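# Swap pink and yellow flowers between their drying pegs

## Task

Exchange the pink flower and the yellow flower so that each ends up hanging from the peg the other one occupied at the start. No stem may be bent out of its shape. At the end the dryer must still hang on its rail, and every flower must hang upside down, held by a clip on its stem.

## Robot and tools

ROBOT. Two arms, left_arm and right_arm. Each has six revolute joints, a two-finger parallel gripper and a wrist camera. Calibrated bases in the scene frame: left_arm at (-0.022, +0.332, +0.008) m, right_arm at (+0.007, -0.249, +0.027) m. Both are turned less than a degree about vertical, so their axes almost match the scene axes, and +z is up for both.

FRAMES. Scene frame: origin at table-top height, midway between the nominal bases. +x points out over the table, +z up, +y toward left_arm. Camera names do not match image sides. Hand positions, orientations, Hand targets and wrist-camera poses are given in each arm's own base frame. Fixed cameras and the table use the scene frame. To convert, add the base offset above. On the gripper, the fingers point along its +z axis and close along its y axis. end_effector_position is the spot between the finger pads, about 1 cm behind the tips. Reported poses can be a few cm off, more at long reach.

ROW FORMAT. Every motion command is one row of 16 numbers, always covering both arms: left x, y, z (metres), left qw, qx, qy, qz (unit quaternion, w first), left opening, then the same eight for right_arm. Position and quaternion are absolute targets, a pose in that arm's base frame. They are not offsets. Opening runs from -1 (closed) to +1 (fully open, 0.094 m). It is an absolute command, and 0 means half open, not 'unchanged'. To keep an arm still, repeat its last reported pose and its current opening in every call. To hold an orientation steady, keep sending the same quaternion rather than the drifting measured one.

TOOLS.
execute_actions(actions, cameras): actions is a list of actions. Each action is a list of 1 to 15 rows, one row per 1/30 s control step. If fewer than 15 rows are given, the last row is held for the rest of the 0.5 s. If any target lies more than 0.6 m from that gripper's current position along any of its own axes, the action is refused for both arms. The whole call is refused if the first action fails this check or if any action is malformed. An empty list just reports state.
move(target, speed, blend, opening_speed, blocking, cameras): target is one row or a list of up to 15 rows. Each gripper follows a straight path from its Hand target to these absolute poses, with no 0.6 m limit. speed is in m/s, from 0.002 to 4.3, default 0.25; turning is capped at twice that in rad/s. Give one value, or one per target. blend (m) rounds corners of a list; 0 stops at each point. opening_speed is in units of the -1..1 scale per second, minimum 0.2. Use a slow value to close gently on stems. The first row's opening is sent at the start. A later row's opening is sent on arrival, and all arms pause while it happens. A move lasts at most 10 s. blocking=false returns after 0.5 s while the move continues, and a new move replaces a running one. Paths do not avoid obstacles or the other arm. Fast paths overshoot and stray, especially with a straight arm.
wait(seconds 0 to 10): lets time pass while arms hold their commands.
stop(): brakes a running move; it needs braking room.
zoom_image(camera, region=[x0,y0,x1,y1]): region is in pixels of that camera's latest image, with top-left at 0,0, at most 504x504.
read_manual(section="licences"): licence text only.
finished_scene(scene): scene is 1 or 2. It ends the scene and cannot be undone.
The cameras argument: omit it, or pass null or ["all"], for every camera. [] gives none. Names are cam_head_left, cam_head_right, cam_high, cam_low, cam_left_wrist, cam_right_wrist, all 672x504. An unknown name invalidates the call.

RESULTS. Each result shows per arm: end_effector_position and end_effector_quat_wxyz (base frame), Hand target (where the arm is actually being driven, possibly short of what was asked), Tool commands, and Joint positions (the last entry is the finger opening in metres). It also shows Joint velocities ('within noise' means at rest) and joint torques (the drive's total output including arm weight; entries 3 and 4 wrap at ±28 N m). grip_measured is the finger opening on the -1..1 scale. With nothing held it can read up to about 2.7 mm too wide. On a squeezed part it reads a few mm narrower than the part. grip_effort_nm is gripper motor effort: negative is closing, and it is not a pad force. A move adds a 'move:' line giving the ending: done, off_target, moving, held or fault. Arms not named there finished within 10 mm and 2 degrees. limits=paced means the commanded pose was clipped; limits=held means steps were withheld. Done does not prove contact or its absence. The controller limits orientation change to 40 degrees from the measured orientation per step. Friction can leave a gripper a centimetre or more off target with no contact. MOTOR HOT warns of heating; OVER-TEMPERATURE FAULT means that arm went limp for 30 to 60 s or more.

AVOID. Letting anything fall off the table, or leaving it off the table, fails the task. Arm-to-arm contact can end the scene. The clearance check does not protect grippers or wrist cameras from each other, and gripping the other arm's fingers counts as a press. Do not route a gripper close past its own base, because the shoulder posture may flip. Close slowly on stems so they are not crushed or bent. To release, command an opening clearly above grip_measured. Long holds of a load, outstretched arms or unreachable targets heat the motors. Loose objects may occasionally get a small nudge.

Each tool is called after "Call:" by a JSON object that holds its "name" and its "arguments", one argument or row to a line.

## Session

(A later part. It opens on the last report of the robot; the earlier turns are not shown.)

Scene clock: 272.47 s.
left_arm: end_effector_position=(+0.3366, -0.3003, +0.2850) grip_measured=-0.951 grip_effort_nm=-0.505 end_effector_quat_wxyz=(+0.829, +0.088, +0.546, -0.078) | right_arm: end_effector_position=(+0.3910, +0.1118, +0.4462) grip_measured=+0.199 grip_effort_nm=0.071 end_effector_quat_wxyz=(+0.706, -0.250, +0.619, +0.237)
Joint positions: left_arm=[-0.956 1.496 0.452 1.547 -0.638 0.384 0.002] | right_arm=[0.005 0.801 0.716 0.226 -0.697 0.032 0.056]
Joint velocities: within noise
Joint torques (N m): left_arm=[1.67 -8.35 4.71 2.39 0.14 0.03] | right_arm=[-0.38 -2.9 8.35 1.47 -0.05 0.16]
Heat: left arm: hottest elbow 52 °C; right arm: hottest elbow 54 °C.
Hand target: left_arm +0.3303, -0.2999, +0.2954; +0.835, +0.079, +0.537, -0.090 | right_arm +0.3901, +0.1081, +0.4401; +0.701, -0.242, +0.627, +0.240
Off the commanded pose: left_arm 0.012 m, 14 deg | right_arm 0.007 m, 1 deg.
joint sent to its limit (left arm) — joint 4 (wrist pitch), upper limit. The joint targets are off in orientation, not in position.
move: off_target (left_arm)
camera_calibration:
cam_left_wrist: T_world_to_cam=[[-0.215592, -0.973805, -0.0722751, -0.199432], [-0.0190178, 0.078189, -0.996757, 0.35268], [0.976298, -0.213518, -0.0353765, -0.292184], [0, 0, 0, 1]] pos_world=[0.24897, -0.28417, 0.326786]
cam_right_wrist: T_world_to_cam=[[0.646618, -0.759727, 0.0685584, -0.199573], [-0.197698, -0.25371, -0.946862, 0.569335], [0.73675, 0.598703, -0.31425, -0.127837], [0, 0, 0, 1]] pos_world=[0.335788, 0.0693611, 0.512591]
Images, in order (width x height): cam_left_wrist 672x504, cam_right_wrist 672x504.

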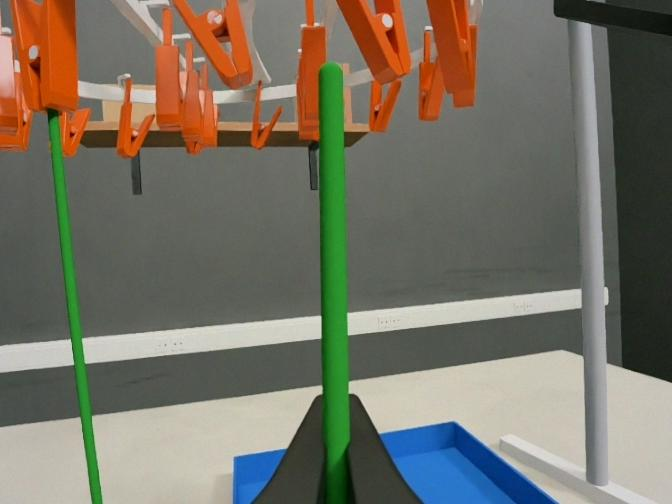

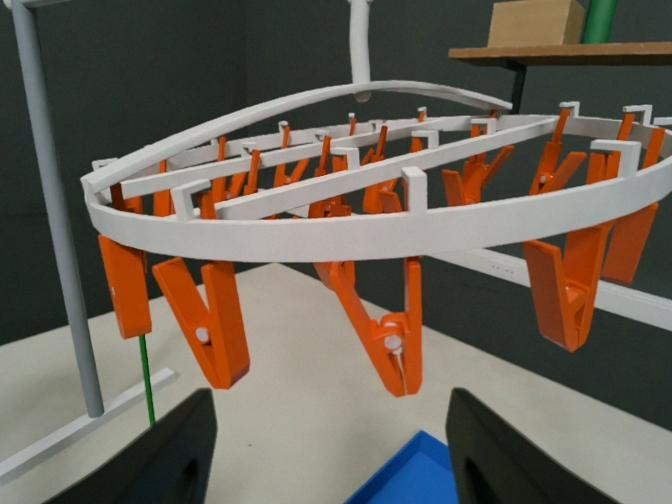

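Call:
{"name": "move", "arguments": {
  "target": [
    [0.335,-0.20,0.29,0.8138,0.171,0.4698,-0.2962,-0.96,0.30,0.05,0.42,0.7366,-0.0295,0.6749,0.0322,0.1],
    [0.345,-0.165,0.29,0.8138,0.171,0.4698,-0.2962,-0.96,0.29,0.27,0.43,0.7366,-0.0295,0.6749,0.0322,0.1]
  ],
  "speed": 0.15,
  "blend": 0.03,
  "cameras": ["cam_right_wrist","cam_left_wrist","cam_head_left"]
}}

Scene clock: 293.83 s.
left_arm: end_effector_position=(+0.3478, -0.1702, +0.2817) grip_measured=-0.951 grip_effort_nm=-0.501 end_effector_quat_wxyz=(+0.792, +0.179, +0.508, -0.288) | right_arm: end_effector_position=(+0.2884, +0.2621, +0.3959) grip_measured=+0.101 grip_effort_nm=-0.076 end_effector_quat_wxyz=(+0.725, -0.045, +0.687, +0.015)
Joint positions: left_arm=[-0.301 1.318 0.234 1.547 0.349 -0.18 0.002] | right_arm=[1.129 0.862 0.644 0.32 1.04 -0.133 0.052]
Joint velocities: within noise
Joint torques (N m): left_arm=[3.43 -5.48 4.55 2.51 0.05 -0.05] | right_arm=[1.08 -2.02 13.49 2.33 0.05 -0.11]
Heat: left arm: hottest elbow 50 °C; right arm: hottest elbow 53 °C.
Hand target: left_arm +0.3449, -0.1652, +0.2906; +0.800, +0.175, +0.496, -0.288 | right_arm +0.2887, +0.2681, +0.4292; +0.736, -0.029, +0.675, +0.032
Off the commanded pose: left_arm 0.010 m, 5 deg | right_arm 0.035 m, 3 deg.
joint sent to its limit (left arm) — joint 4 (wrist pitch), upper limit. The joint targets are off in orientation, not in position.
move: off_target (left_arm, right_arm)
camera_calibration:
cam_left_wrist: T_world_to_cam=[[-0.630176, -0.776452, -0.000675962, 0.0870733], [-0.000449555, 0.00123544, -0.999999, 0.320754], [0.776452, -0.630176, -0.0011276, -0.286474], [0, 0, 0, 1]] pos_world=[0.277449, -0.113317, 0.32049]
cam_right_wrist: T_world_to_cam=[[0.0893102, -0.994546, 0.0538721, 0.212463], [-0.362504, -0.0828362, -0.928294, 0.534959], [0.927693, 0.0633773, -0.367925, -0.0516917], [0, 0, 0, 1]] pos_world=[0.222904, 0.258894, 0.466134]
Images, in order (width x height): cam_head_left 672x504, cam_left_wrist 672x504, cam_right_wrist 672x504.

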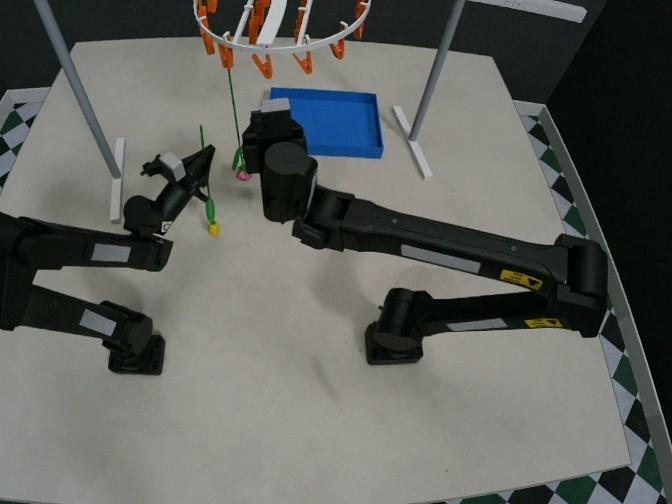

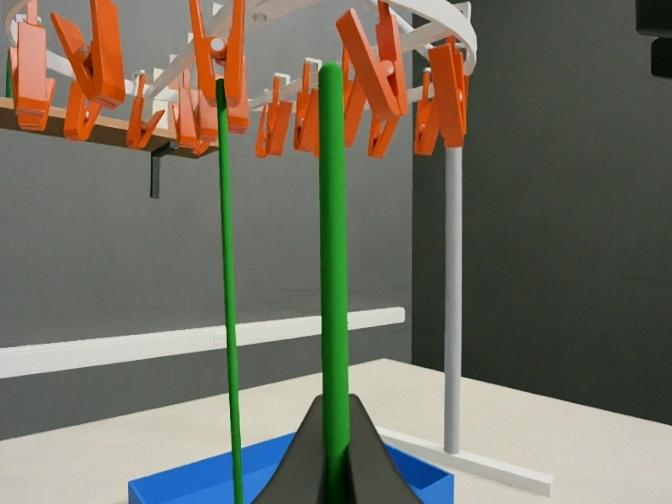

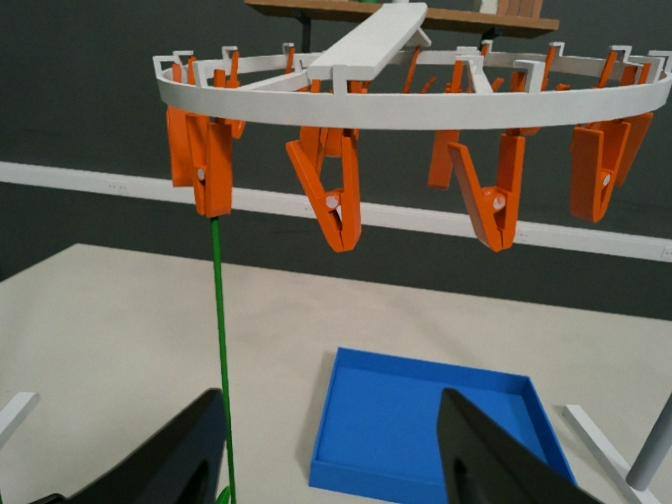

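Call:
{"name": "move", "arguments": {
  "target": [0.345,-0.165,0.29,0.8138,0.171,0.4698,-0.2962,-0.96,0.37,0.281,0.462,0.7366,-0.0295,0.6749,0.0322,0.0],
  "speed": 0.1,
  "cameras": ["cam_right_wrist","cam_left_wrist"]
}}

Scene clock: 308.23 s.
left_arm: end_effector_position=(+0.3476, -0.1702, +0.2817) grip_measured=-0.951 grip_effort_nm=-0.496 end_effector_quat_wxyz=(+0.792, +0.179, +0.508, -0.289) | right_arm: end_effector_position=(+0.3619, +0.2780, +0.4325) grip_measured=+0.001 grip_effort_nm=-0.076 end_effector_quat_wxyz=(+0.728, -0.050, +0.684, +0.018)
Joint positions: left_arm=[-0.301 1.318 0.234 1.547 0.349 -0.181 0.002] | right_arm=[0.941 1 0.815 0.274 0.841 -0.115 0.047]
Joint velocities: within noise
Joint torques (N m): left_arm=[3.43 -5.48 4.55 2.51 0.04 -0.05] | right_arm=[-0.15 -4.48 13.56 1.51 -0.12 0.2]
Heat: left arm: hottest elbow 49 °C; right arm: hottest elbow 58 °C.
Hand target: left_arm +0.3449, -0.1652, +0.2905; +0.800, +0.175, +0.496, -0.288 | right_arm +0.3684, +0.2797, +0.4614; +0.737, -0.030, +0.675, +0.032
Off the commanded pose: left_arm 0.010 m, 5 deg | right_arm 0.031 m, 3 deg.
joint sent to its limit (left arm) — joint 4 (wrist pitch), upper limit. The joint targets are off in orientation, not in position.
move: off_target (left_arm, right_arm)
camera_calibration:
cam_left_wrist: T_world_to_cam=[[-0.63046, -0.776222, 0.0000240289, 0.0869683], [-0.000971472, 0.000758089, -0.999999, 0.320846], [0.776221, -0.630459, -0.00123202, -0.286268], [0, 0, 0, 1]] pos_world=[0.277349, -0.113217, 0.320491]
cam_right_wrist: T_world_to_cam=[[0.0998633, -0.993339, 0.0574832, 0.214074], [-0.353389, -0.0894142, -0.931193, 0.596716], [0.930131, 0.0726781, -0.359964, -0.114199], [0, 0, 0, 1]] pos_world=[0.295715, 0.274303, 0.502245]
Images, in order (width x height): cam_left_wrist 672x504, cam_right_wrist 672x504.

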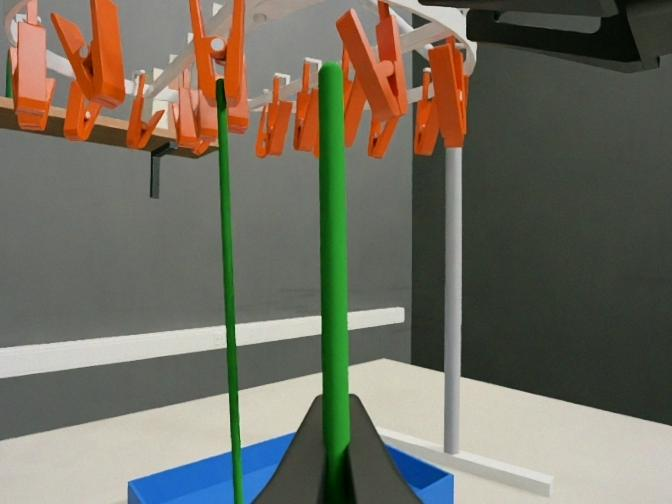

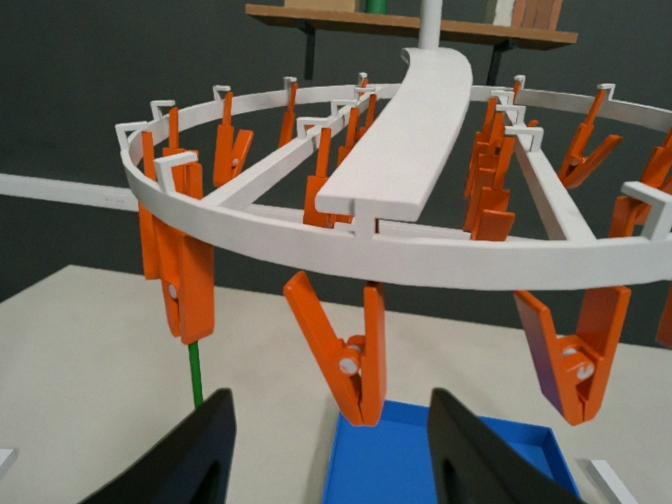

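Call:
{"name": "move", "arguments": {
  "target": [0.345,-0.165,0.29,0.8138,0.171,0.4698,-0.2962,-0.96,0.431,0.2785,0.462,0.7366,-0.0295,0.6749,0.0322,-0.1],
  "speed": 0.07,
  "cameras": ["cam_right_wrist","cam_left_wrist"]
}}

Scene clock: 313.33 s.
left_arm: end_effector_position=(+0.3476, -0.1702, +0.2817) grip_measured=-0.951 grip_effort_nm=-0.501 end_effector_quat_wxyz=(+0.792, +0.179, +0.508, -0.289) | right_arm: end_effector_position=(+0.4216, +0.2759, +0.4289) grip_measured=-0.099 grip_effort_nm=-0.081 end_effector_quat_wxyz=(+0.722, -0.053, +0.690, +0.016)
Joint positions: left_arm=[-0.301 1.318 0.234 1.547 0.349 -0.181 0.002] | right_arm=[0.803 1.108 0.891 0.274 0.705 -0.091 0.042]
Joint velocities: within noise
Joint torques (N m): left_arm=[3.37 -5.54 4.55 2.5 0.05 -0.05] | right_arm=[-0.21 -6.48 13.57 2.17 -0.09 0.2]
Heat: left arm: hottest elbow 49 °C; right arm: hottest elbow 57 °C.
Hand target: left_arm +0.3449, -0.1652, +0.2905; +0.800, +0.175, +0.496, -0.288 | right_arm +0.4289, +0.2772, +0.4613; +0.737, -0.030, +0.675, +0.032
Off the commanded pose: left_arm 0.010 m, 5 deg | right_arm 0.035 m, 4 deg.
joint sent to its limit (left arm) — joint 4 (wrist pitch), upper limit. The joint targets are off in orientation, not in position.
move: off_target (left_arm, right_arm)
camera_calibration:
cam_left_wrist: T_world_to_cam=[[-0.63046, -0.776222, 0.0000240289, 0.0869683], [-0.000971472, 0.000758089, -0.999999, 0.320846], [0.776221, -0.630459, -0.00123202, -0.286268], [0, 0, 0, 1]] pos_world=[0.277349, -0.113217, 0.320491]
cam_right_wrist: T_world_to_cam=[[0.100265, -0.992926, 0.0635992, 0.203341], [-0.368309, -0.0964203, -0.92469, 0.619661], [0.924281, 0.0692903, -0.375371, -0.160966], [0, 0, 0, 1]] pos_world=[0.356616, 0.272804, 0.49964]
Images, in order (width x height): cam_left_wrist 672x504, cam_right_wrist 672x504.

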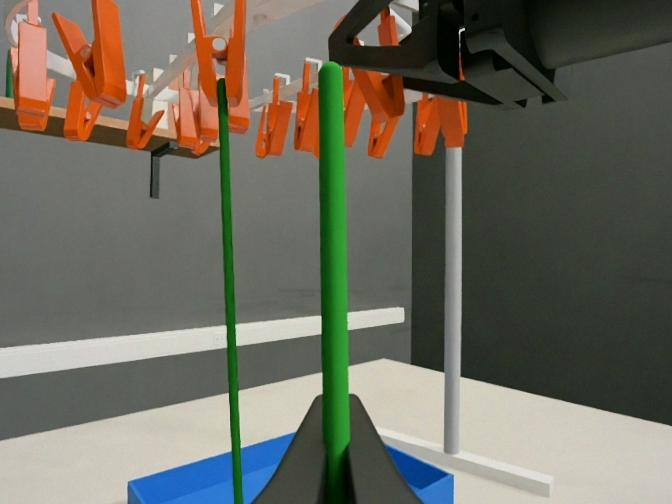

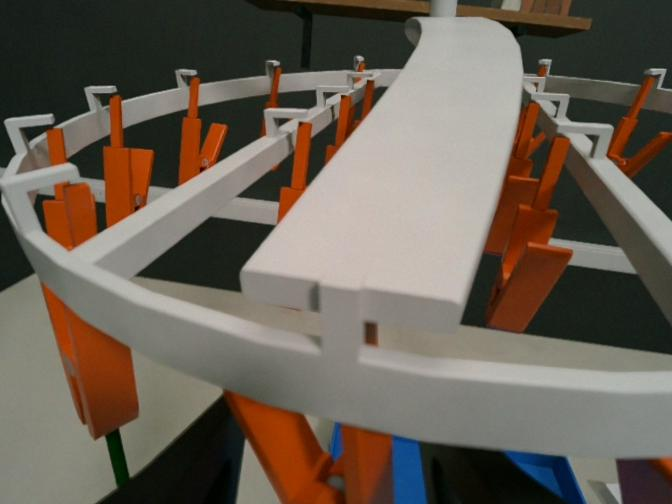

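Call:
{"name": "move", "arguments": {
  "target": [0.345,-0.165,0.29,0.8138,0.171,0.4698,-0.2962,-0.96,0.431,0.2805,0.462,0.7366,-0.0295,0.6749,0.0322,-0.62],
  "speed": 0.05,
  "opening_speed": 0.3,
  "cameras": ["cam_right_wrist","cam_left_wrist"]
}}

Scene clock: 318.27 s.
left_arm: end_effector_position=(+0.3476, -0.1702, +0.2817) grip_measured=-0.951 grip_effort_nm=-0.496 end_effector_quat_wxyz=(+0.792, +0.179, +0.508, -0.289) | right_arm: end_effector_position=(+0.4222, +0.2766, +0.4276) grip_measured=-0.618 grip_effort_nm=-0.081 end_effector_quat_wxyz=(+0.721, -0.053, +0.690, +0.015)
Joint positions: left_arm=[-0.301 1.318 0.234 1.547 0.349 -0.181 0.002] | right_arm=[0.803 1.111 0.891 0.274 0.705 -0.091 0.018]
Joint velocities: within noise
Joint torques (N m): left_arm=[3.43 -5.48 4.53 2.51 0.04 -0.05] | right_arm=[0.15 -6.48 13.81 2.25 0.03 0.2]
Heat: left arm: hottest elbow 49 °C; right arm: hottest elbow 59 °C.
Hand target: left_arm +0.3449, -0.1652, +0.2905; +0.800, +0.175, +0.496, -0.288 | right_arm +0.4289, +0.2791, +0.4612; +0.737, -0.030, +0.675, +0.032
Off the commanded pose: left_arm 0.010 m, 5 deg | right_arm 0.036 m, 4 deg.
joint sent to its limit (left arm) — joint 4 (wrist pitch), upper limit. The joint targets are off in orientation, not in position.
move: off_target (left_arm, right_arm)
camera_calibration:
cam_left_wrist: T_world_to_cam=[[-0.630571, -0.776131, 0.000382118, 0.0869578], [-0.00112109, 0.000418501, -0.999999, 0.320849], [0.77613, -0.630571, -0.00113401, -0.286365], [0, 0, 0, 1]] pos_world=[0.277449, -0.113217, 0.320491]
cam_right_wrist: T_world_to_cam=[[0.100434, -0.992847, 0.0645655, 0.203472], [-0.370121, -0.0975193, -0.923851, 0.619499], [0.923538, 0.0688891, -0.377268, -0.160754], [0, 0, 0, 1]] pos_world=[0.357317, 0.273504, 0.49854]
Images, in order (width x height): cam_left_wrist 672x504, cam_right_wrist 672x504.

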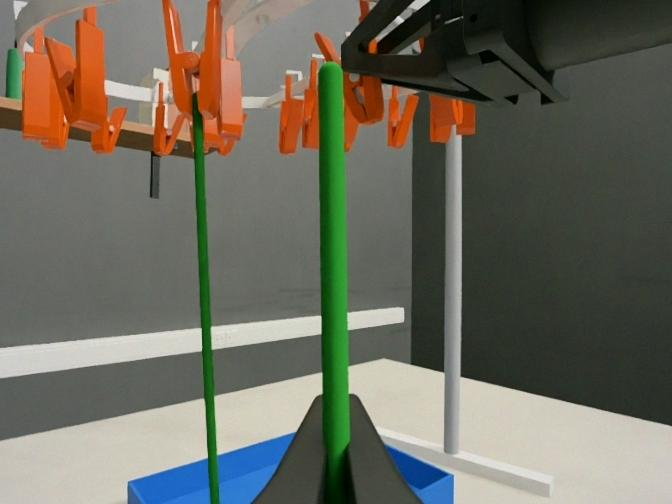

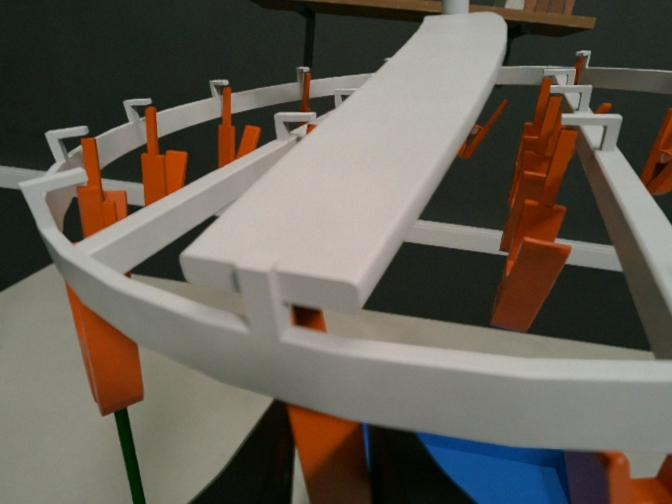

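Call:
{"name": "move", "arguments": {
  "target": [
    [0.345,-0.165,0.29,0.8138,0.171,0.4698,-0.2962,-0.96,0.431,0.2805,0.462,0.7366,-0.0295,0.6749,0.0322,0.0],
    [0.345,-0.165,0.29,0.8138,0.171,0.4698,-0.2962,-0.96,0.38,0.2805,0.462,0.7366,-0.0295,0.6749,0.0322,0.0]
  ],
  "speed": 0.08,
  "opening_speed": 0.4,
  "cameras": ["cam_right_wrist","cam_left_wrist"]
}}

Scene clock: 324.87 s.
left_arm: end_effector_position=(+0.3476, -0.1702, +0.2817) grip_measured=-0.951 grip_effort_nm=-0.505 end_effector_quat_wxyz=(+0.792, +0.179, +0.508, -0.289) | right_arm: end_effector_position=(+0.3834, +0.2779, +0.4598) grip_measured=-0.001 grip_effort_nm=0.071 end_effector_quat_wxyz=(+0.737, -0.026, +0.675, +0.030)
Joint positions: left_arm=[-0.301 1.318 0.234 1.547 0.349 -0.181 0.002] | right_arm=[0.894 1.037 0.891 0.274 0.811 -0.091 0.047]
Joint velocities: within noise
Joint torques (N m): left_arm=[3.43 -5.48 4.55 2.51 0.04 -0.05] | right_arm=[1.38 -6.48 9.35 1.47 0.05 0.03]
Heat: left arm: hottest elbow 49 °C; right arm: hottest elbow 61 °C.
Hand target: left_arm +0.3449, -0.1652, +0.2905; +0.800, +0.175, +0.496, -0.288 | right_arm +0.3800, +0.2805, +0.4620; +0.737, -0.030, +0.675, +0.032
Off the commanded pose: left_arm 0.010 m, 5 deg | right_arm 0.005 m, 0 deg.
joint sent to its limit (left arm) — joint 4 (wrist pitch), upper limit. The joint targets are off in orientation, not in position.
move: off_target (left_arm)
camera_calibration:
cam_left_wrist: T_world_to_cam=[[-0.630571, -0.776131, 0.000382118, 0.0869578], [-0.00112109, 0.000418501, -0.999999, 0.320849], [0.77613, -0.630571, -0.00113401, -0.286365], [0, 0, 0, 1]] pos_world=[0.277449, -0.113217, 0.320491]
cam_right_wrist: T_world_to_cam=[[0.084855, -0.996367, 0.00719368, 0.240031], [-0.332376, -0.0351113, -0.942493, 0.611757], [0.939322, 0.0775843, -0.334148, -0.141092], [0, 0, 0, 1]] pos_world=[0.315496, 0.271585, 0.527705]
Images, in order (width x height): cam_left_wrist 672x504, cam_right_wrist 672x504.

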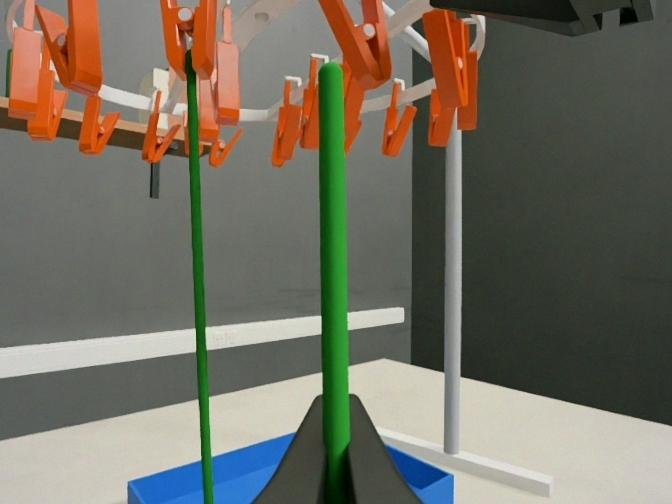

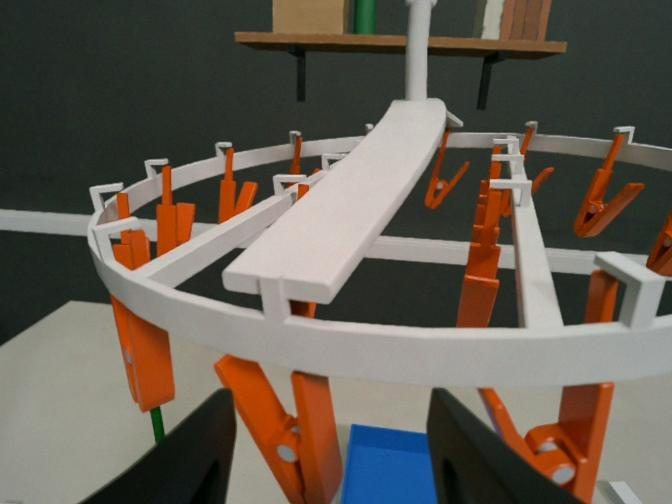

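Call:
{"name": "move", "arguments": {
  "target": [0.345,-0.165,0.29,0.8138,0.171,0.4698,-0.2962,-0.96,0.378,0.303,0.468,0.7373,0,0.6756,0,0.0],
  "speed": 0.05,
  "cameras": ["cam_right_wrist"]
}}

Call:
{"name": "wait", "arguments": {
  "seconds": 2,
  "cameras": ["cam_right_wrist"]
}}

Scene clock: 332.53 s.
left_arm: end_effector_position=(+0.3476, -0.1702, +0.2817) grip_measured=-0.951 grip_effort_nm=-0.501 end_effector_quat_wxyz=(+0.792, +0.179, +0.508, -0.289) | right_arm: end_effector_position=(+0.3759, +0.2932, +0.4343) grip_measured=-0.001 grip_effort_nm=0.076 end_effector_quat_wxyz=(+0.724, -0.013, +0.690, -0.016)
Joint positions: left_arm=[-0.301 1.318 0.234 1.547 0.349 -0.181 0.002] | right_arm=[0.965 1.098 0.891 0.291 0.966 -0.11 0.047]
Joint velocities: within noise
Joint torques (N m): left_arm=[3.43 -5.42 4.55 2.51 0.04 -0.05] | right_arm=[1.38 -6.07 13.57 2.44 0.07 -0.09]
Heat: left arm: hottest elbow 48 °C; right arm: hottest elbow 61 °C.
Hand target: left_arm +0.3449, -0.1652, +0.2905; +0.800, +0.175, +0.496, -0.288 | right_arm +0.3764, +0.3014, +0.4670; +0.737, +0.000, +0.676, +0.000
Off the commanded pose: left_arm 0.010 m, 5 deg | right_arm 0.035 m, 3 deg.
joint sent to its limit (left arm) — joint 4 (wrist pitch), upper limit. The joint targets are off in orientation, not in position.
move: off_target (left_arm, right_arm)
camera_calibration:
cam_right_wrist: T_world_to_cam=[[0.000167452, -0.998772, 0.0495395, 0.270102], [-0.371822, -0.0460499, -0.927161, 0.597116], [0.928304, -0.0182647, -0.371374, -0.0953631], [0, 0, 0, 1]] pos_world=[0.310502, 0.295526, 0.504827]
Images, in order (width x height): cam_right_wrist 672x504.

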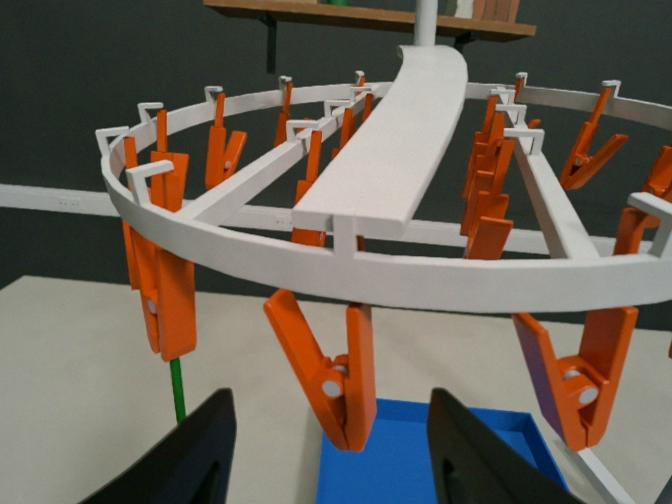

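Scene clock: 334.53 s.
left_arm: end_effector_position=(+0.3476, -0.1702, +0.2817) grip_measured=-0.951 grip_effort_nm=-0.501 end_effector_quat_wxyz=(+0.792, +0.179, +0.508, -0.289) | right_arm: end_effector_position=(+0.3758, +0.2931, +0.4345) grip_measured=-0.001 grip_effort_nm=0.066 end_effector_quat_wxyz=(+0.724, -0.013, +0.690, -0.016)
Joint positions: left_arm=[-0.301 1.318 0.234 1.547 0.349 -0.181 0.002] | right_arm=[0.965 1.098 0.891 0.292 0.967 -0.111 0.047]
Joint velocities: within noise
Joint torques (N m): left_arm=[3.37 -5.48 4.53 2.51 0.04 -0.05] | right_arm=[1.32 -6.18 13.63 2.35 0.07 -0.11]
Heat: left arm: hottest elbow 48 °C; right arm: hottest elbow 61 °C.
Hand target: left_arm +0.3449, -0.1652, +0.2905; +0.800, +0.175, +0.496, -0.288 | right_arm +0.3764, +0.3014, +0.4671; +0.737, +0.000, +0.676, +0.000
Tool commands: left_gripper/opening=-0.96 right_gripper/opening=+0.0
Off the commanded pose: left_arm 0.010 m, 5 deg | right_arm 0.035 m, 3 deg.
wait: 2.00 s; at rest by 0.17 s
camera_calibration:
cam_right_wrist: T_world_to_cam=[[-0.000233599, -0.998765, 0.0496903, 0.270138], [-0.371219, -0.0460531, -0.927403, 0.597238], [0.928545, -0.0186626, -0.37075, -0.0955604], [0, 0, 0, 1]] pos_world=[0.310501, 0.295526, 0.505027]
Images, in order (width x height): cam_right_wrist 672x504.

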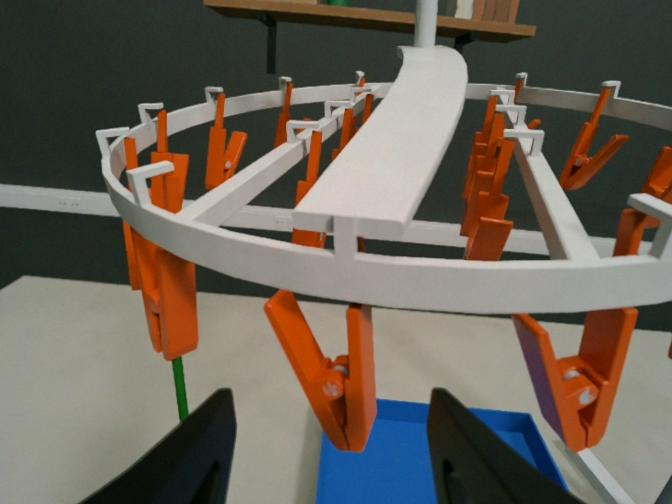

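Call:
{"name": "move", "arguments": {
  "target": [0.345,-0.165,0.29,0.8138,0.171,0.4698,-0.2962,-0.96,0.431,0.302,0.46,0.7373,0,0.6756,0,-0.03],
  "speed": 0.05,
  "cameras": ["cam_right_wrist","cam_left_wrist"]
}}

Scene clock: 339.53 s.
left_arm: end_effector_position=(+0.3476, -0.1702, +0.2817) grip_measured=-0.951 grip_effort_nm=-0.501 end_effector_quat_wxyz=(+0.792, +0.179, +0.508, -0.289) | right_arm: end_effector_position=(+0.4214, +0.2985, +0.4273) grip_measured=-0.029 grip_effort_nm=-0.071 end_effector_quat_wxyz=(+0.722, -0.024, +0.691, -0.017)
Joint positions: left_arm=[-0.301 1.318 0.234 1.547 0.349 -0.181 0.002] | right_arm=[0.872 1.187 0.943 0.313 0.86 -0.111 0.046]
Joint velocities: within noise
Joint torques (N m): left_arm=[3.37 -5.54 4.55 2.5 0.04 -0.05] | right_arm=[-0.26 -7.71 13.52 2.41 -0.11 0.12]
Heat: left arm: hottest elbow 48 °C; right arm: hottest elbow 62 °C.
Hand target: left_arm +0.3449, -0.1652, +0.2904; +0.800, +0.175, +0.496, -0.288 | right_arm +0.4290, +0.3006, +0.4593; +0.737, +0.000, +0.675, +0.000
Off the commanded pose: left_arm 0.010 m, 5 deg | right_arm 0.034 m, 4 deg.
joint sent to its limit (left arm) — joint 4 (wrist pitch), upper limit. The joint targets are off in orientation, not in position.
move: off_target (left_arm, right_arm)
camera_calibration:
cam_left_wrist: T_world_to_cam=[[-0.630571, -0.776131, 0.000382118, 0.0869578], [-0.00112109, 0.000418501, -0.999999, 0.320849], [0.77613, -0.630571, -0.00113401, -0.286365], [0, 0, 0, 1]] pos_world=[0.277449, -0.113217, 0.320491]
cam_right_wrist: T_world_to_cam=[[0.0133518, -0.997605, 0.0678692, 0.262058], [-0.373888, -0.0679326, -0.924983, 0.61434], [0.927378, -0.0130253, -0.373899, -0.140204], [0, 0, 0, 1]] pos_world=[0.356217, 0.301337, 0.498046]
Images, in order (width x height): cam_left_wrist 672x504, cam_right_wrist 672x504.

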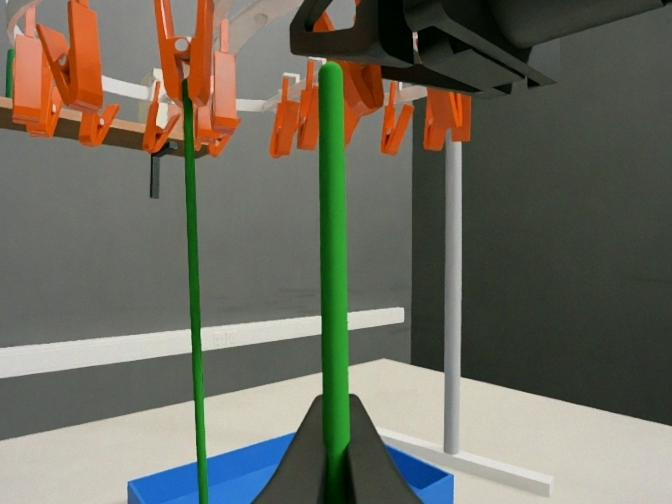

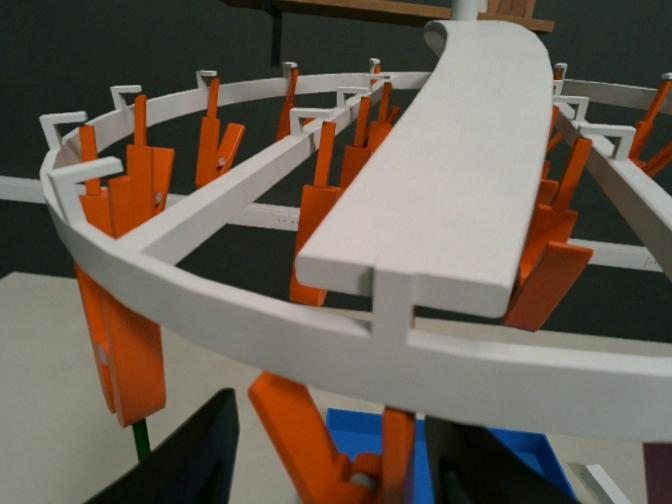

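Call:
{"name": "move", "arguments": {
  "target": [0.345,-0.165,0.29,0.8138,0.171,0.4698,-0.2962,-0.96,0.431,0.294,0.46,0.7373,0,0.6756,0,-0.03],
  "speed": 0.03,
  "cameras": ["cam_right_wrist"]
}}

Scene clock: 342.73 s.
left_arm: end_effector_position=(+0.3476, -0.1702, +0.2817) grip_measured=-0.951 grip_effort_nm=-0.496 end_effector_quat_wxyz=(+0.792, +0.179, +0.508, -0.289) | right_arm: end_effector_position=(+0.4252, +0.2955, +0.4282) grip_measured=-0.029 grip_effort_nm=-0.071 end_effector_quat_wxyz=(+0.723, -0.024, +0.690, -0.017)
Joint positions: left_arm=[-0.301 1.318 0.234 1.547 0.349 -0.181 0.002] | right_arm=[0.86 1.187 0.944 0.313 0.847 -0.111 0.046]
Joint velocities: within noise
Joint torques (N m): left_arm=[3.37 -5.54 4.53 2.5 0.04 -0.05] | right_arm=[-0.5 -9.11 12.57 2.22 -0.11 0.14]
Heat: left arm: hottest elbow 48 °C; right arm: hottest elbow 61 °C.
Hand target: left_arm +0.3449, -0.1652, +0.2904; +0.800, +0.175, +0.496, -0.288 | right_arm +0.4295, +0.2929, +0.4594; +0.737, +0.000, +0.675, +0.000
Off the commanded pose: left_arm 0.010 m, 5 deg | right_arm 0.032 m, 4 deg.
joint sent to its limit (left arm) — joint 4 (wrist pitch), upper limit. The joint targets are off in orientation, not in position.
move: off_target (left_arm, right_arm)
camera_calibration:
cam_right_wrist: T_world_to_cam=[[0.013991, -0.99763, 0.0673687, 0.258896], [-0.37225, -0.067729, -0.925658, 0.615848], [0.928027, -0.0121271, -0.372316, -0.144706], [0, 0, 0, 1]] pos_world=[0.359918, 0.298238, 0.498747]
Images, in order (width x height): cam_right_wrist 672x504.

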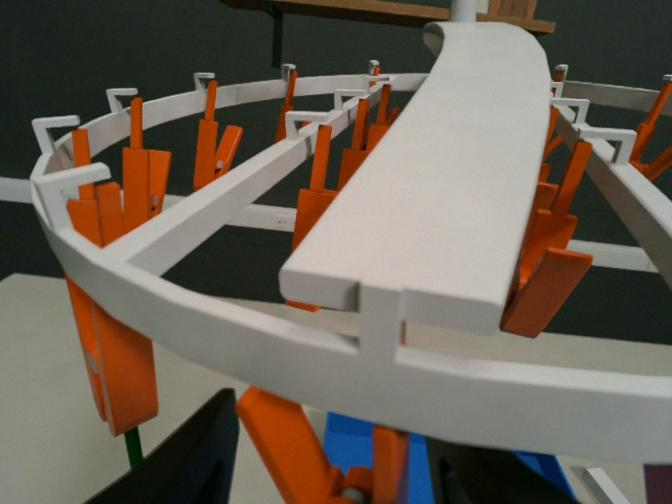

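Call:
{"name": "move", "arguments": {
  "target": [0.345,-0.165,0.29,0.8138,0.171,0.4698,-0.2962,-0.96,0.429,0.291,0.459,0.7373,0,0.6756,0,-0.62],
  "speed": 0.03,
  "opening_speed": 0.3,
  "cameras": ["cam_right_wrist","cam_left_wrist"]
}}

Scene clock: 349.67 s.
left_arm: end_effector_position=(+0.3476, -0.1702, +0.2817) grip_measured=-0.951 grip_effort_nm=-0.501 end_effector_quat_wxyz=(+0.792, +0.179, +0.508, -0.289) | right_arm: end_effector_position=(+0.4253, +0.2945, +0.4293) grip_measured=-0.512 grip_effort_nm=-1.013 end_effector_quat_wxyz=(+0.724, -0.023, +0.690, -0.016)
Joint positions: left_arm=[-0.301 1.318 0.234 1.547 0.349 -0.181 0.002] | right_arm=[0.858 1.185 0.944 0.313 0.845 -0.111 0.023]
Joint velocities: within noise
Joint torques (N m): left_arm=[3.43 -5.54 4.53 2.51 0.04 -0.05] | right_arm=[-0.21 -9.82 11.95 2.18 -0.11 0.15]
Heat: left arm: hottest elbow 48 °C; right arm: hottest elbow 60 °C.
Hand target: left_arm +0.3449, -0.1652, +0.2904; +0.800, +0.175, +0.496, -0.288 | right_arm +0.4279, +0.2901, +0.4585; +0.737, +0.000, +0.675, +0.000
Off the commanded pose: left_arm 0.010 m, 5 deg | right_arm 0.030 m, 4 deg.
joint sent to its limit (left arm) — joint 4 (wrist pitch), upper limit. The joint targets are off in orientation, not in position.
move: off_target (left_arm, right_arm)
camera_calibration:
cam_left_wrist: T_world_to_cam=[[-0.630571, -0.776131, 0.000382118, 0.0869578], [-0.00112109, 0.000418501, -0.999999, 0.320849], [0.77613, -0.630571, -0.00113401, -0.286365], [0, 0, 0, 1]] pos_world=[0.277449, -0.113217, 0.320491]
cam_right_wrist: T_world_to_cam=[[0.0138459, -0.997745, 0.0656815, 0.25866], [-0.370805, -0.0661276, -0.926354, 0.61605], [0.928608, -0.0115289, -0.370884, -0.145449], [0, 0, 0, 1]] pos_world=[0.359918, 0.297138, 0.499746]
Images, in order (width x height): cam_left_wrist 672x504, cam_right_wrist 672x504.

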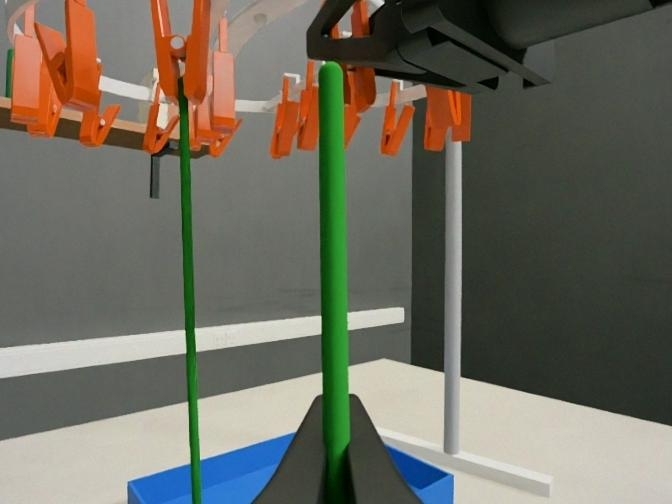

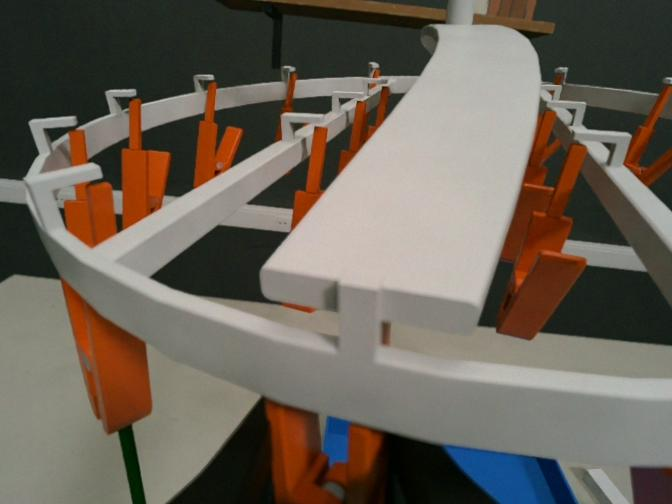

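Call:
{"name": "move", "arguments": {
  "target": [0.418,-0.228,0.30,0.7861,0.2125,0.4357,-0.3834,-0.96,0.429,0.291,0.459,0.7373,0,0.6756,0,-0.62],
  "speed": 0.08,
  "cameras": ["cam_left_wrist","cam_right_wrist","cam_low"]
}}

Scene clock: 365.87 s.
left_arm: end_effector_position=(+0.4121, -0.2196, +0.2867) grip_measured=-0.951 grip_effort_nm=-0.505 end_effector_quat_wxyz=(+0.761, +0.216, +0.494, -0.361) | right_arm: end_effector_position=(+0.4248, +0.2940, +0.4304) grip_measured=-0.513 grip_effort_nm=-1.038 end_effector_quat_wxyz=(+0.724, -0.023, +0.689, -0.016)
Joint positions: left_arm=[-0.316 1.524 0.47 1.547 0.486 -0.276 0.002] | right_arm=[0.858 1.183 0.944 0.313 0.845 -0.111 0.023]
Joint velocities: within noise
Joint torques (N m): left_arm=[1.67 -6.53 7.58 2.44 0.01 -0.02] | right_arm=[-0.32 -9.29 11.96 2.19 -0.1 0.14]
Heat: left arm: hottest elbow 48 °C; right arm: hottest elbow 58 °C.
Hand target: left_arm +0.4173, -0.2277, +0.3004; +0.769, +0.220, +0.474, -0.369 | right_arm +0.4279, +0.2901, +0.4585; +0.737, +0.000, +0.675, +0.000
Off the commanded pose: left_arm 0.017 m, 8 deg | right_arm 0.029 m, 4 deg.
joint sent to its limit (left arm) — joint 4 (wrist pitch), upper limit. The joint targets are off in orientation, not in position.
move: off_target (left_arm, right_arm)
camera_calibration:
cam_left_wrist: T_world_to_cam=[[-0.756386, -0.6539, 0.0171919, 0.163068], [-0.0147919, -0.00917715, -0.999848, 0.329403], [0.653959, -0.756525, -0.00273096, -0.344395], [0, 0, 0, 1]] pos_world=[0.353435, -0.15089, 0.32561]
cam_right_wrist: T_world_to_cam=[[0.0137143, -0.997856, 0.0639961, 0.258928], [-0.369445, -0.06453, -0.927009, 0.616079], [0.929151, -0.0109297, -0.369538, -0.145575], [0, 0, 0, 1]] pos_world=[0.359318, 0.296537, 0.500745]
Images, in order (width x height): cam_low 672x504, cam_left_wrist 672x504, cam_right_wrist 672x504.

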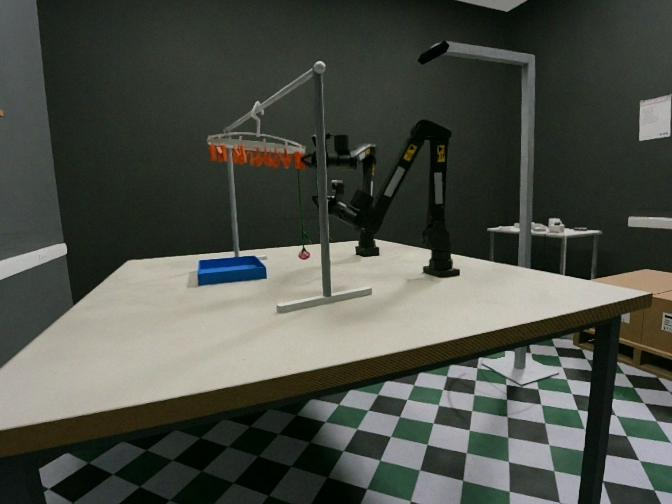

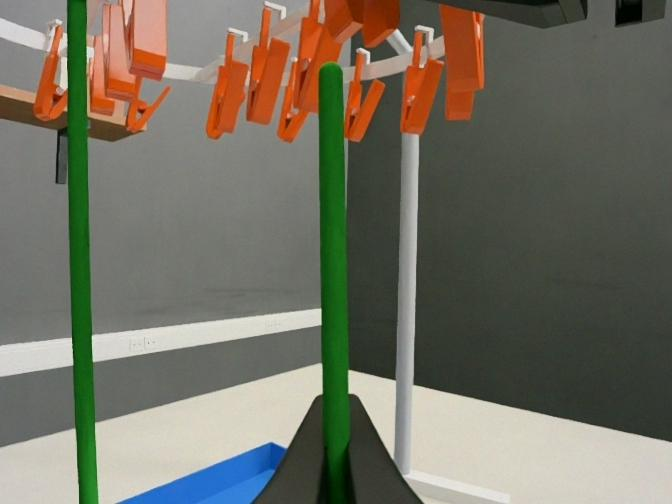

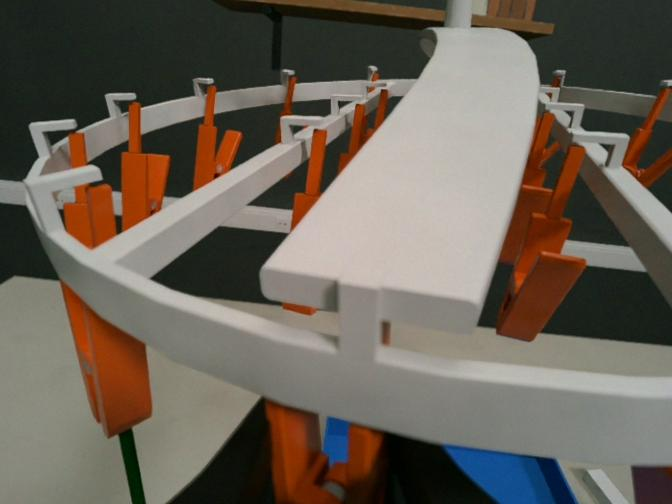

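Call:
{"name": "move", "arguments": {
  "target": [
    [0.425,-0.225,0.30,0.7446,0.2523,0.396,-0.4744,-0.96,0.429,0.291,0.459,0.7373,0,0.6756,0,-0.62],
    [0.450,-0.262,0.305,0.7446,0.2523,0.396,-0.4744,-0.96,0.429,0.291,0.459,0.7373,0,0.6756,0,-0.62]
  ],
  "speed": 0.06,
  "cameras": ["cam_left_wrist","cam_low","cam_high"]
}}

Scene clock: 381.13 s.
left_arm: end_effector_position=(+0.4433, -0.2547, +0.2918) grip_measured=-0.951 grip_effort_nm=-0.501 end_effector_quat_wxyz=(+0.711, +0.258, +0.478, -0.446) | right_arm: end_effector_position=(+0.4248, +0.2940, +0.4304) grip_measured=-0.513 grip_effort_nm=-1.033 end_effector_quat_wxyz=(+0.724, -0.023, +0.689, -0.016)
Joint positions: left_arm=[-0.311 1.636 0.638 1.547 0.666 -0.426 0.002] | right_arm=[0.858 1.183 0.944 0.313 0.845 -0.111 0.023]
Joint velocities: within noise
Joint torques (N m): left_arm=[1.79 -8.29 8.01 2.32 -0.26 0.07] | right_arm=[0.09 -9.47 11.9 2.24 -0.11 0.13]
Heat: left arm: hottest elbow 49 °C; right arm: hottest elbow 57 °C.
Hand target: left_arm +0.4493, -0.2618, +0.3053; +0.723, +0.264, +0.457, -0.447 | right_arm +0.4279, +0.2901, +0.4585; +0.737, +0.000, +0.675, +0.000
Off the commanded pose: left_arm 0.017 m, 11 deg | right_arm 0.029 m, 4 deg.
joint sent to its limit (left arm) — joint 4 (wrist pitch), upper limit. The joint targets are off in orientation, not in position.
move: off_target (left_arm, right_arm)
camera_calibration:
cam_left_wrist: T_world_to_cam=[[-0.876919, -0.478162, 0.0487194, 0.252611], [-0.0483337, -0.0131202, -0.998745, 0.348166], [0.478201, -0.878174, -0.011606, -0.341815], [0, 0, 0, 1]] pos_world=[0.401804, -0.174816, 0.331455]
Images, in order (width x height): cam_high 672x504, cam_low 672x504, cam_left_wrist 672x504.

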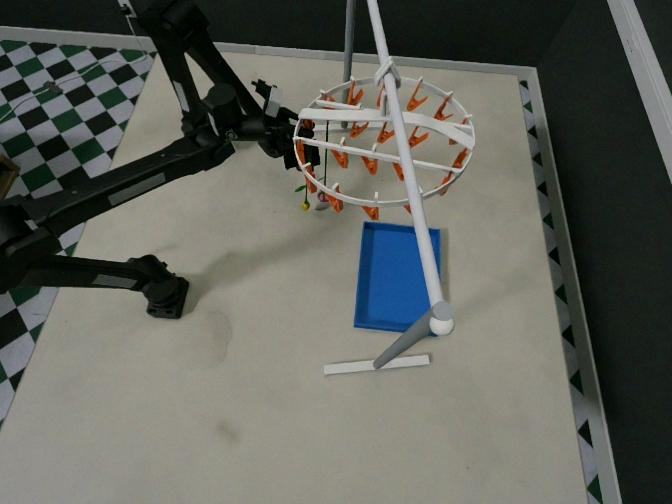

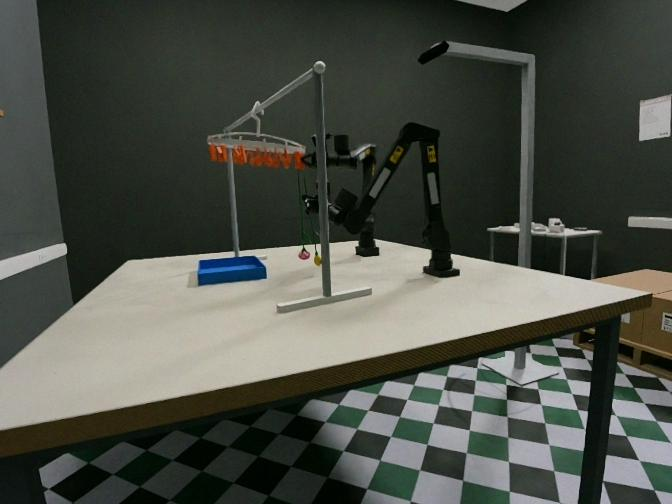

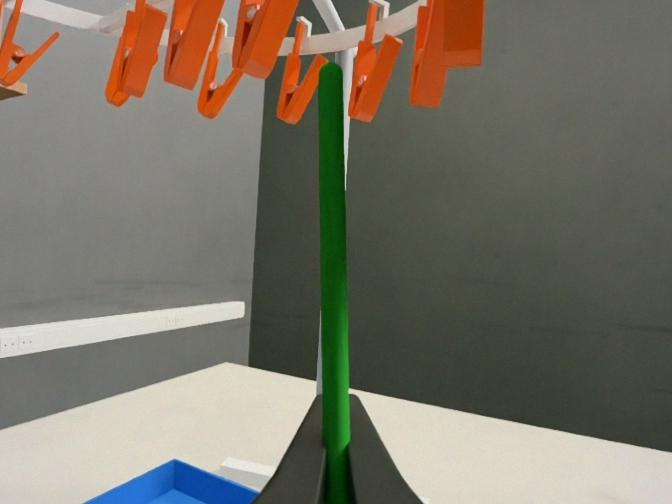

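Call:
{"name": "move", "arguments": {
  "target": [0.456,-0.276,0.334,0.7446,0.2523,0.396,-0.4744,-0.96,0.429,0.291,0.459,0.7373,0,0.6756,0,-0.62],
  "speed": 0.05,
  "cameras": ["cam_left_wrist","cam_right_wrist"]
}}

Scene clock: 386.43 s.
left_arm: end_effector_position=(+0.4513, -0.2681, +0.3175) grip_measured=-0.951 grip_effort_nm=-0.501 end_effector_quat_wxyz=(+0.724, +0.254, +0.453, -0.454) | right_arm: end_effector_position=(+0.4248, +0.2940, +0.4304) grip_measured=-0.513 grip_effort_nm=-1.033 end_effector_quat_wxyz=(+0.724, -0.023, +0.689, -0.016)
Joint positions: left_arm=[-0.34 1.636 0.699 1.547 0.635 -0.441 0.002] | right_arm=[0.858 1.183 0.944 0.313 0.845 -0.111 0.023]
Joint velocities: within noise
Joint torques (N m): left_arm=[1.67 -9.05 8.43 2.25 -0.26 -0.03] | right_arm=[-0.38 -9.52 11.93 2.15 -0.11 0.15]
Heat: left arm: hottest elbow 50 °C; right arm: hottest elbow 57 °C.
Hand target: left_arm +0.4552, -0.2756, +0.3342; +0.733, +0.258, +0.430, -0.459 | right_arm +0.4279, +0.2901, +0.4585; +0.737, +0.000, +0.675, +0.000
Off the commanded pose: left_arm 0.019 m, 7 deg | right_arm 0.029 m, 4 deg.
joint sent to its limit (left arm) — joint 4 (wrist pitch), upper limit. The joint targets are off in orientation, not in position.
move: off_target (left_arm, right_arm)
camera_calibration:
cam_left_wrist: T_world_to_cam=[[-0.882932, -0.468362, 0.0326766, 0.262429], [-0.00792934, -0.0547132, -0.998471, 0.344657], [0.469434, -0.881841, 0.0445942, -0.371952], [0, 0, 0, 1]] pos_world=[0.409046, -0.186234, 0.352142]
cam_right_wrist: T_world_to_cam=[[0.0137143, -0.997856, 0.0639961, 0.258928], [-0.369445, -0.06453, -0.927009, 0.616079], [0.929151, -0.0109297, -0.369538, -0.145575], [0, 0, 0, 1]] pos_world=[0.359318, 0.296537, 0.500745]
Images, in order (width x height): cam_left_wrist 672x504, cam_right_wrist 672x504.

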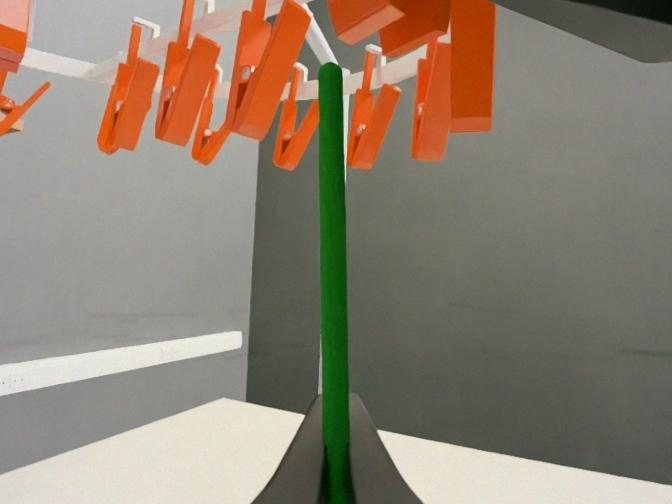

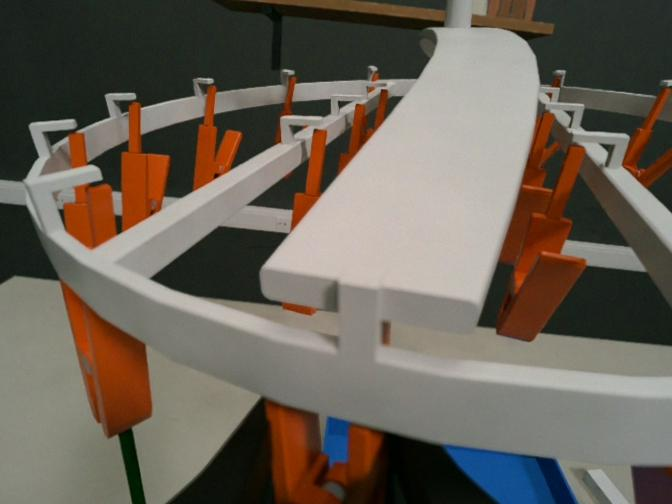

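Call:
{"name": "zoom_image", "arguments": {
  "camera": "cam_left_wrist",
  "region": [260, 0, 520, 160]
}}

Scaled by 1.938 from the camera's 672x504 image, which has a finer 960x720 frame.

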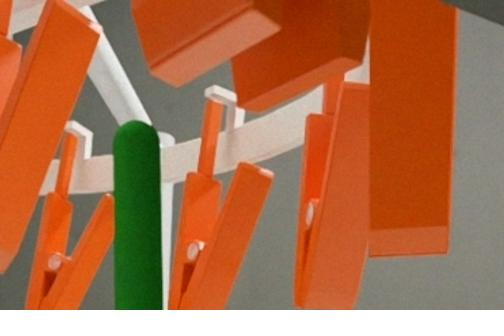

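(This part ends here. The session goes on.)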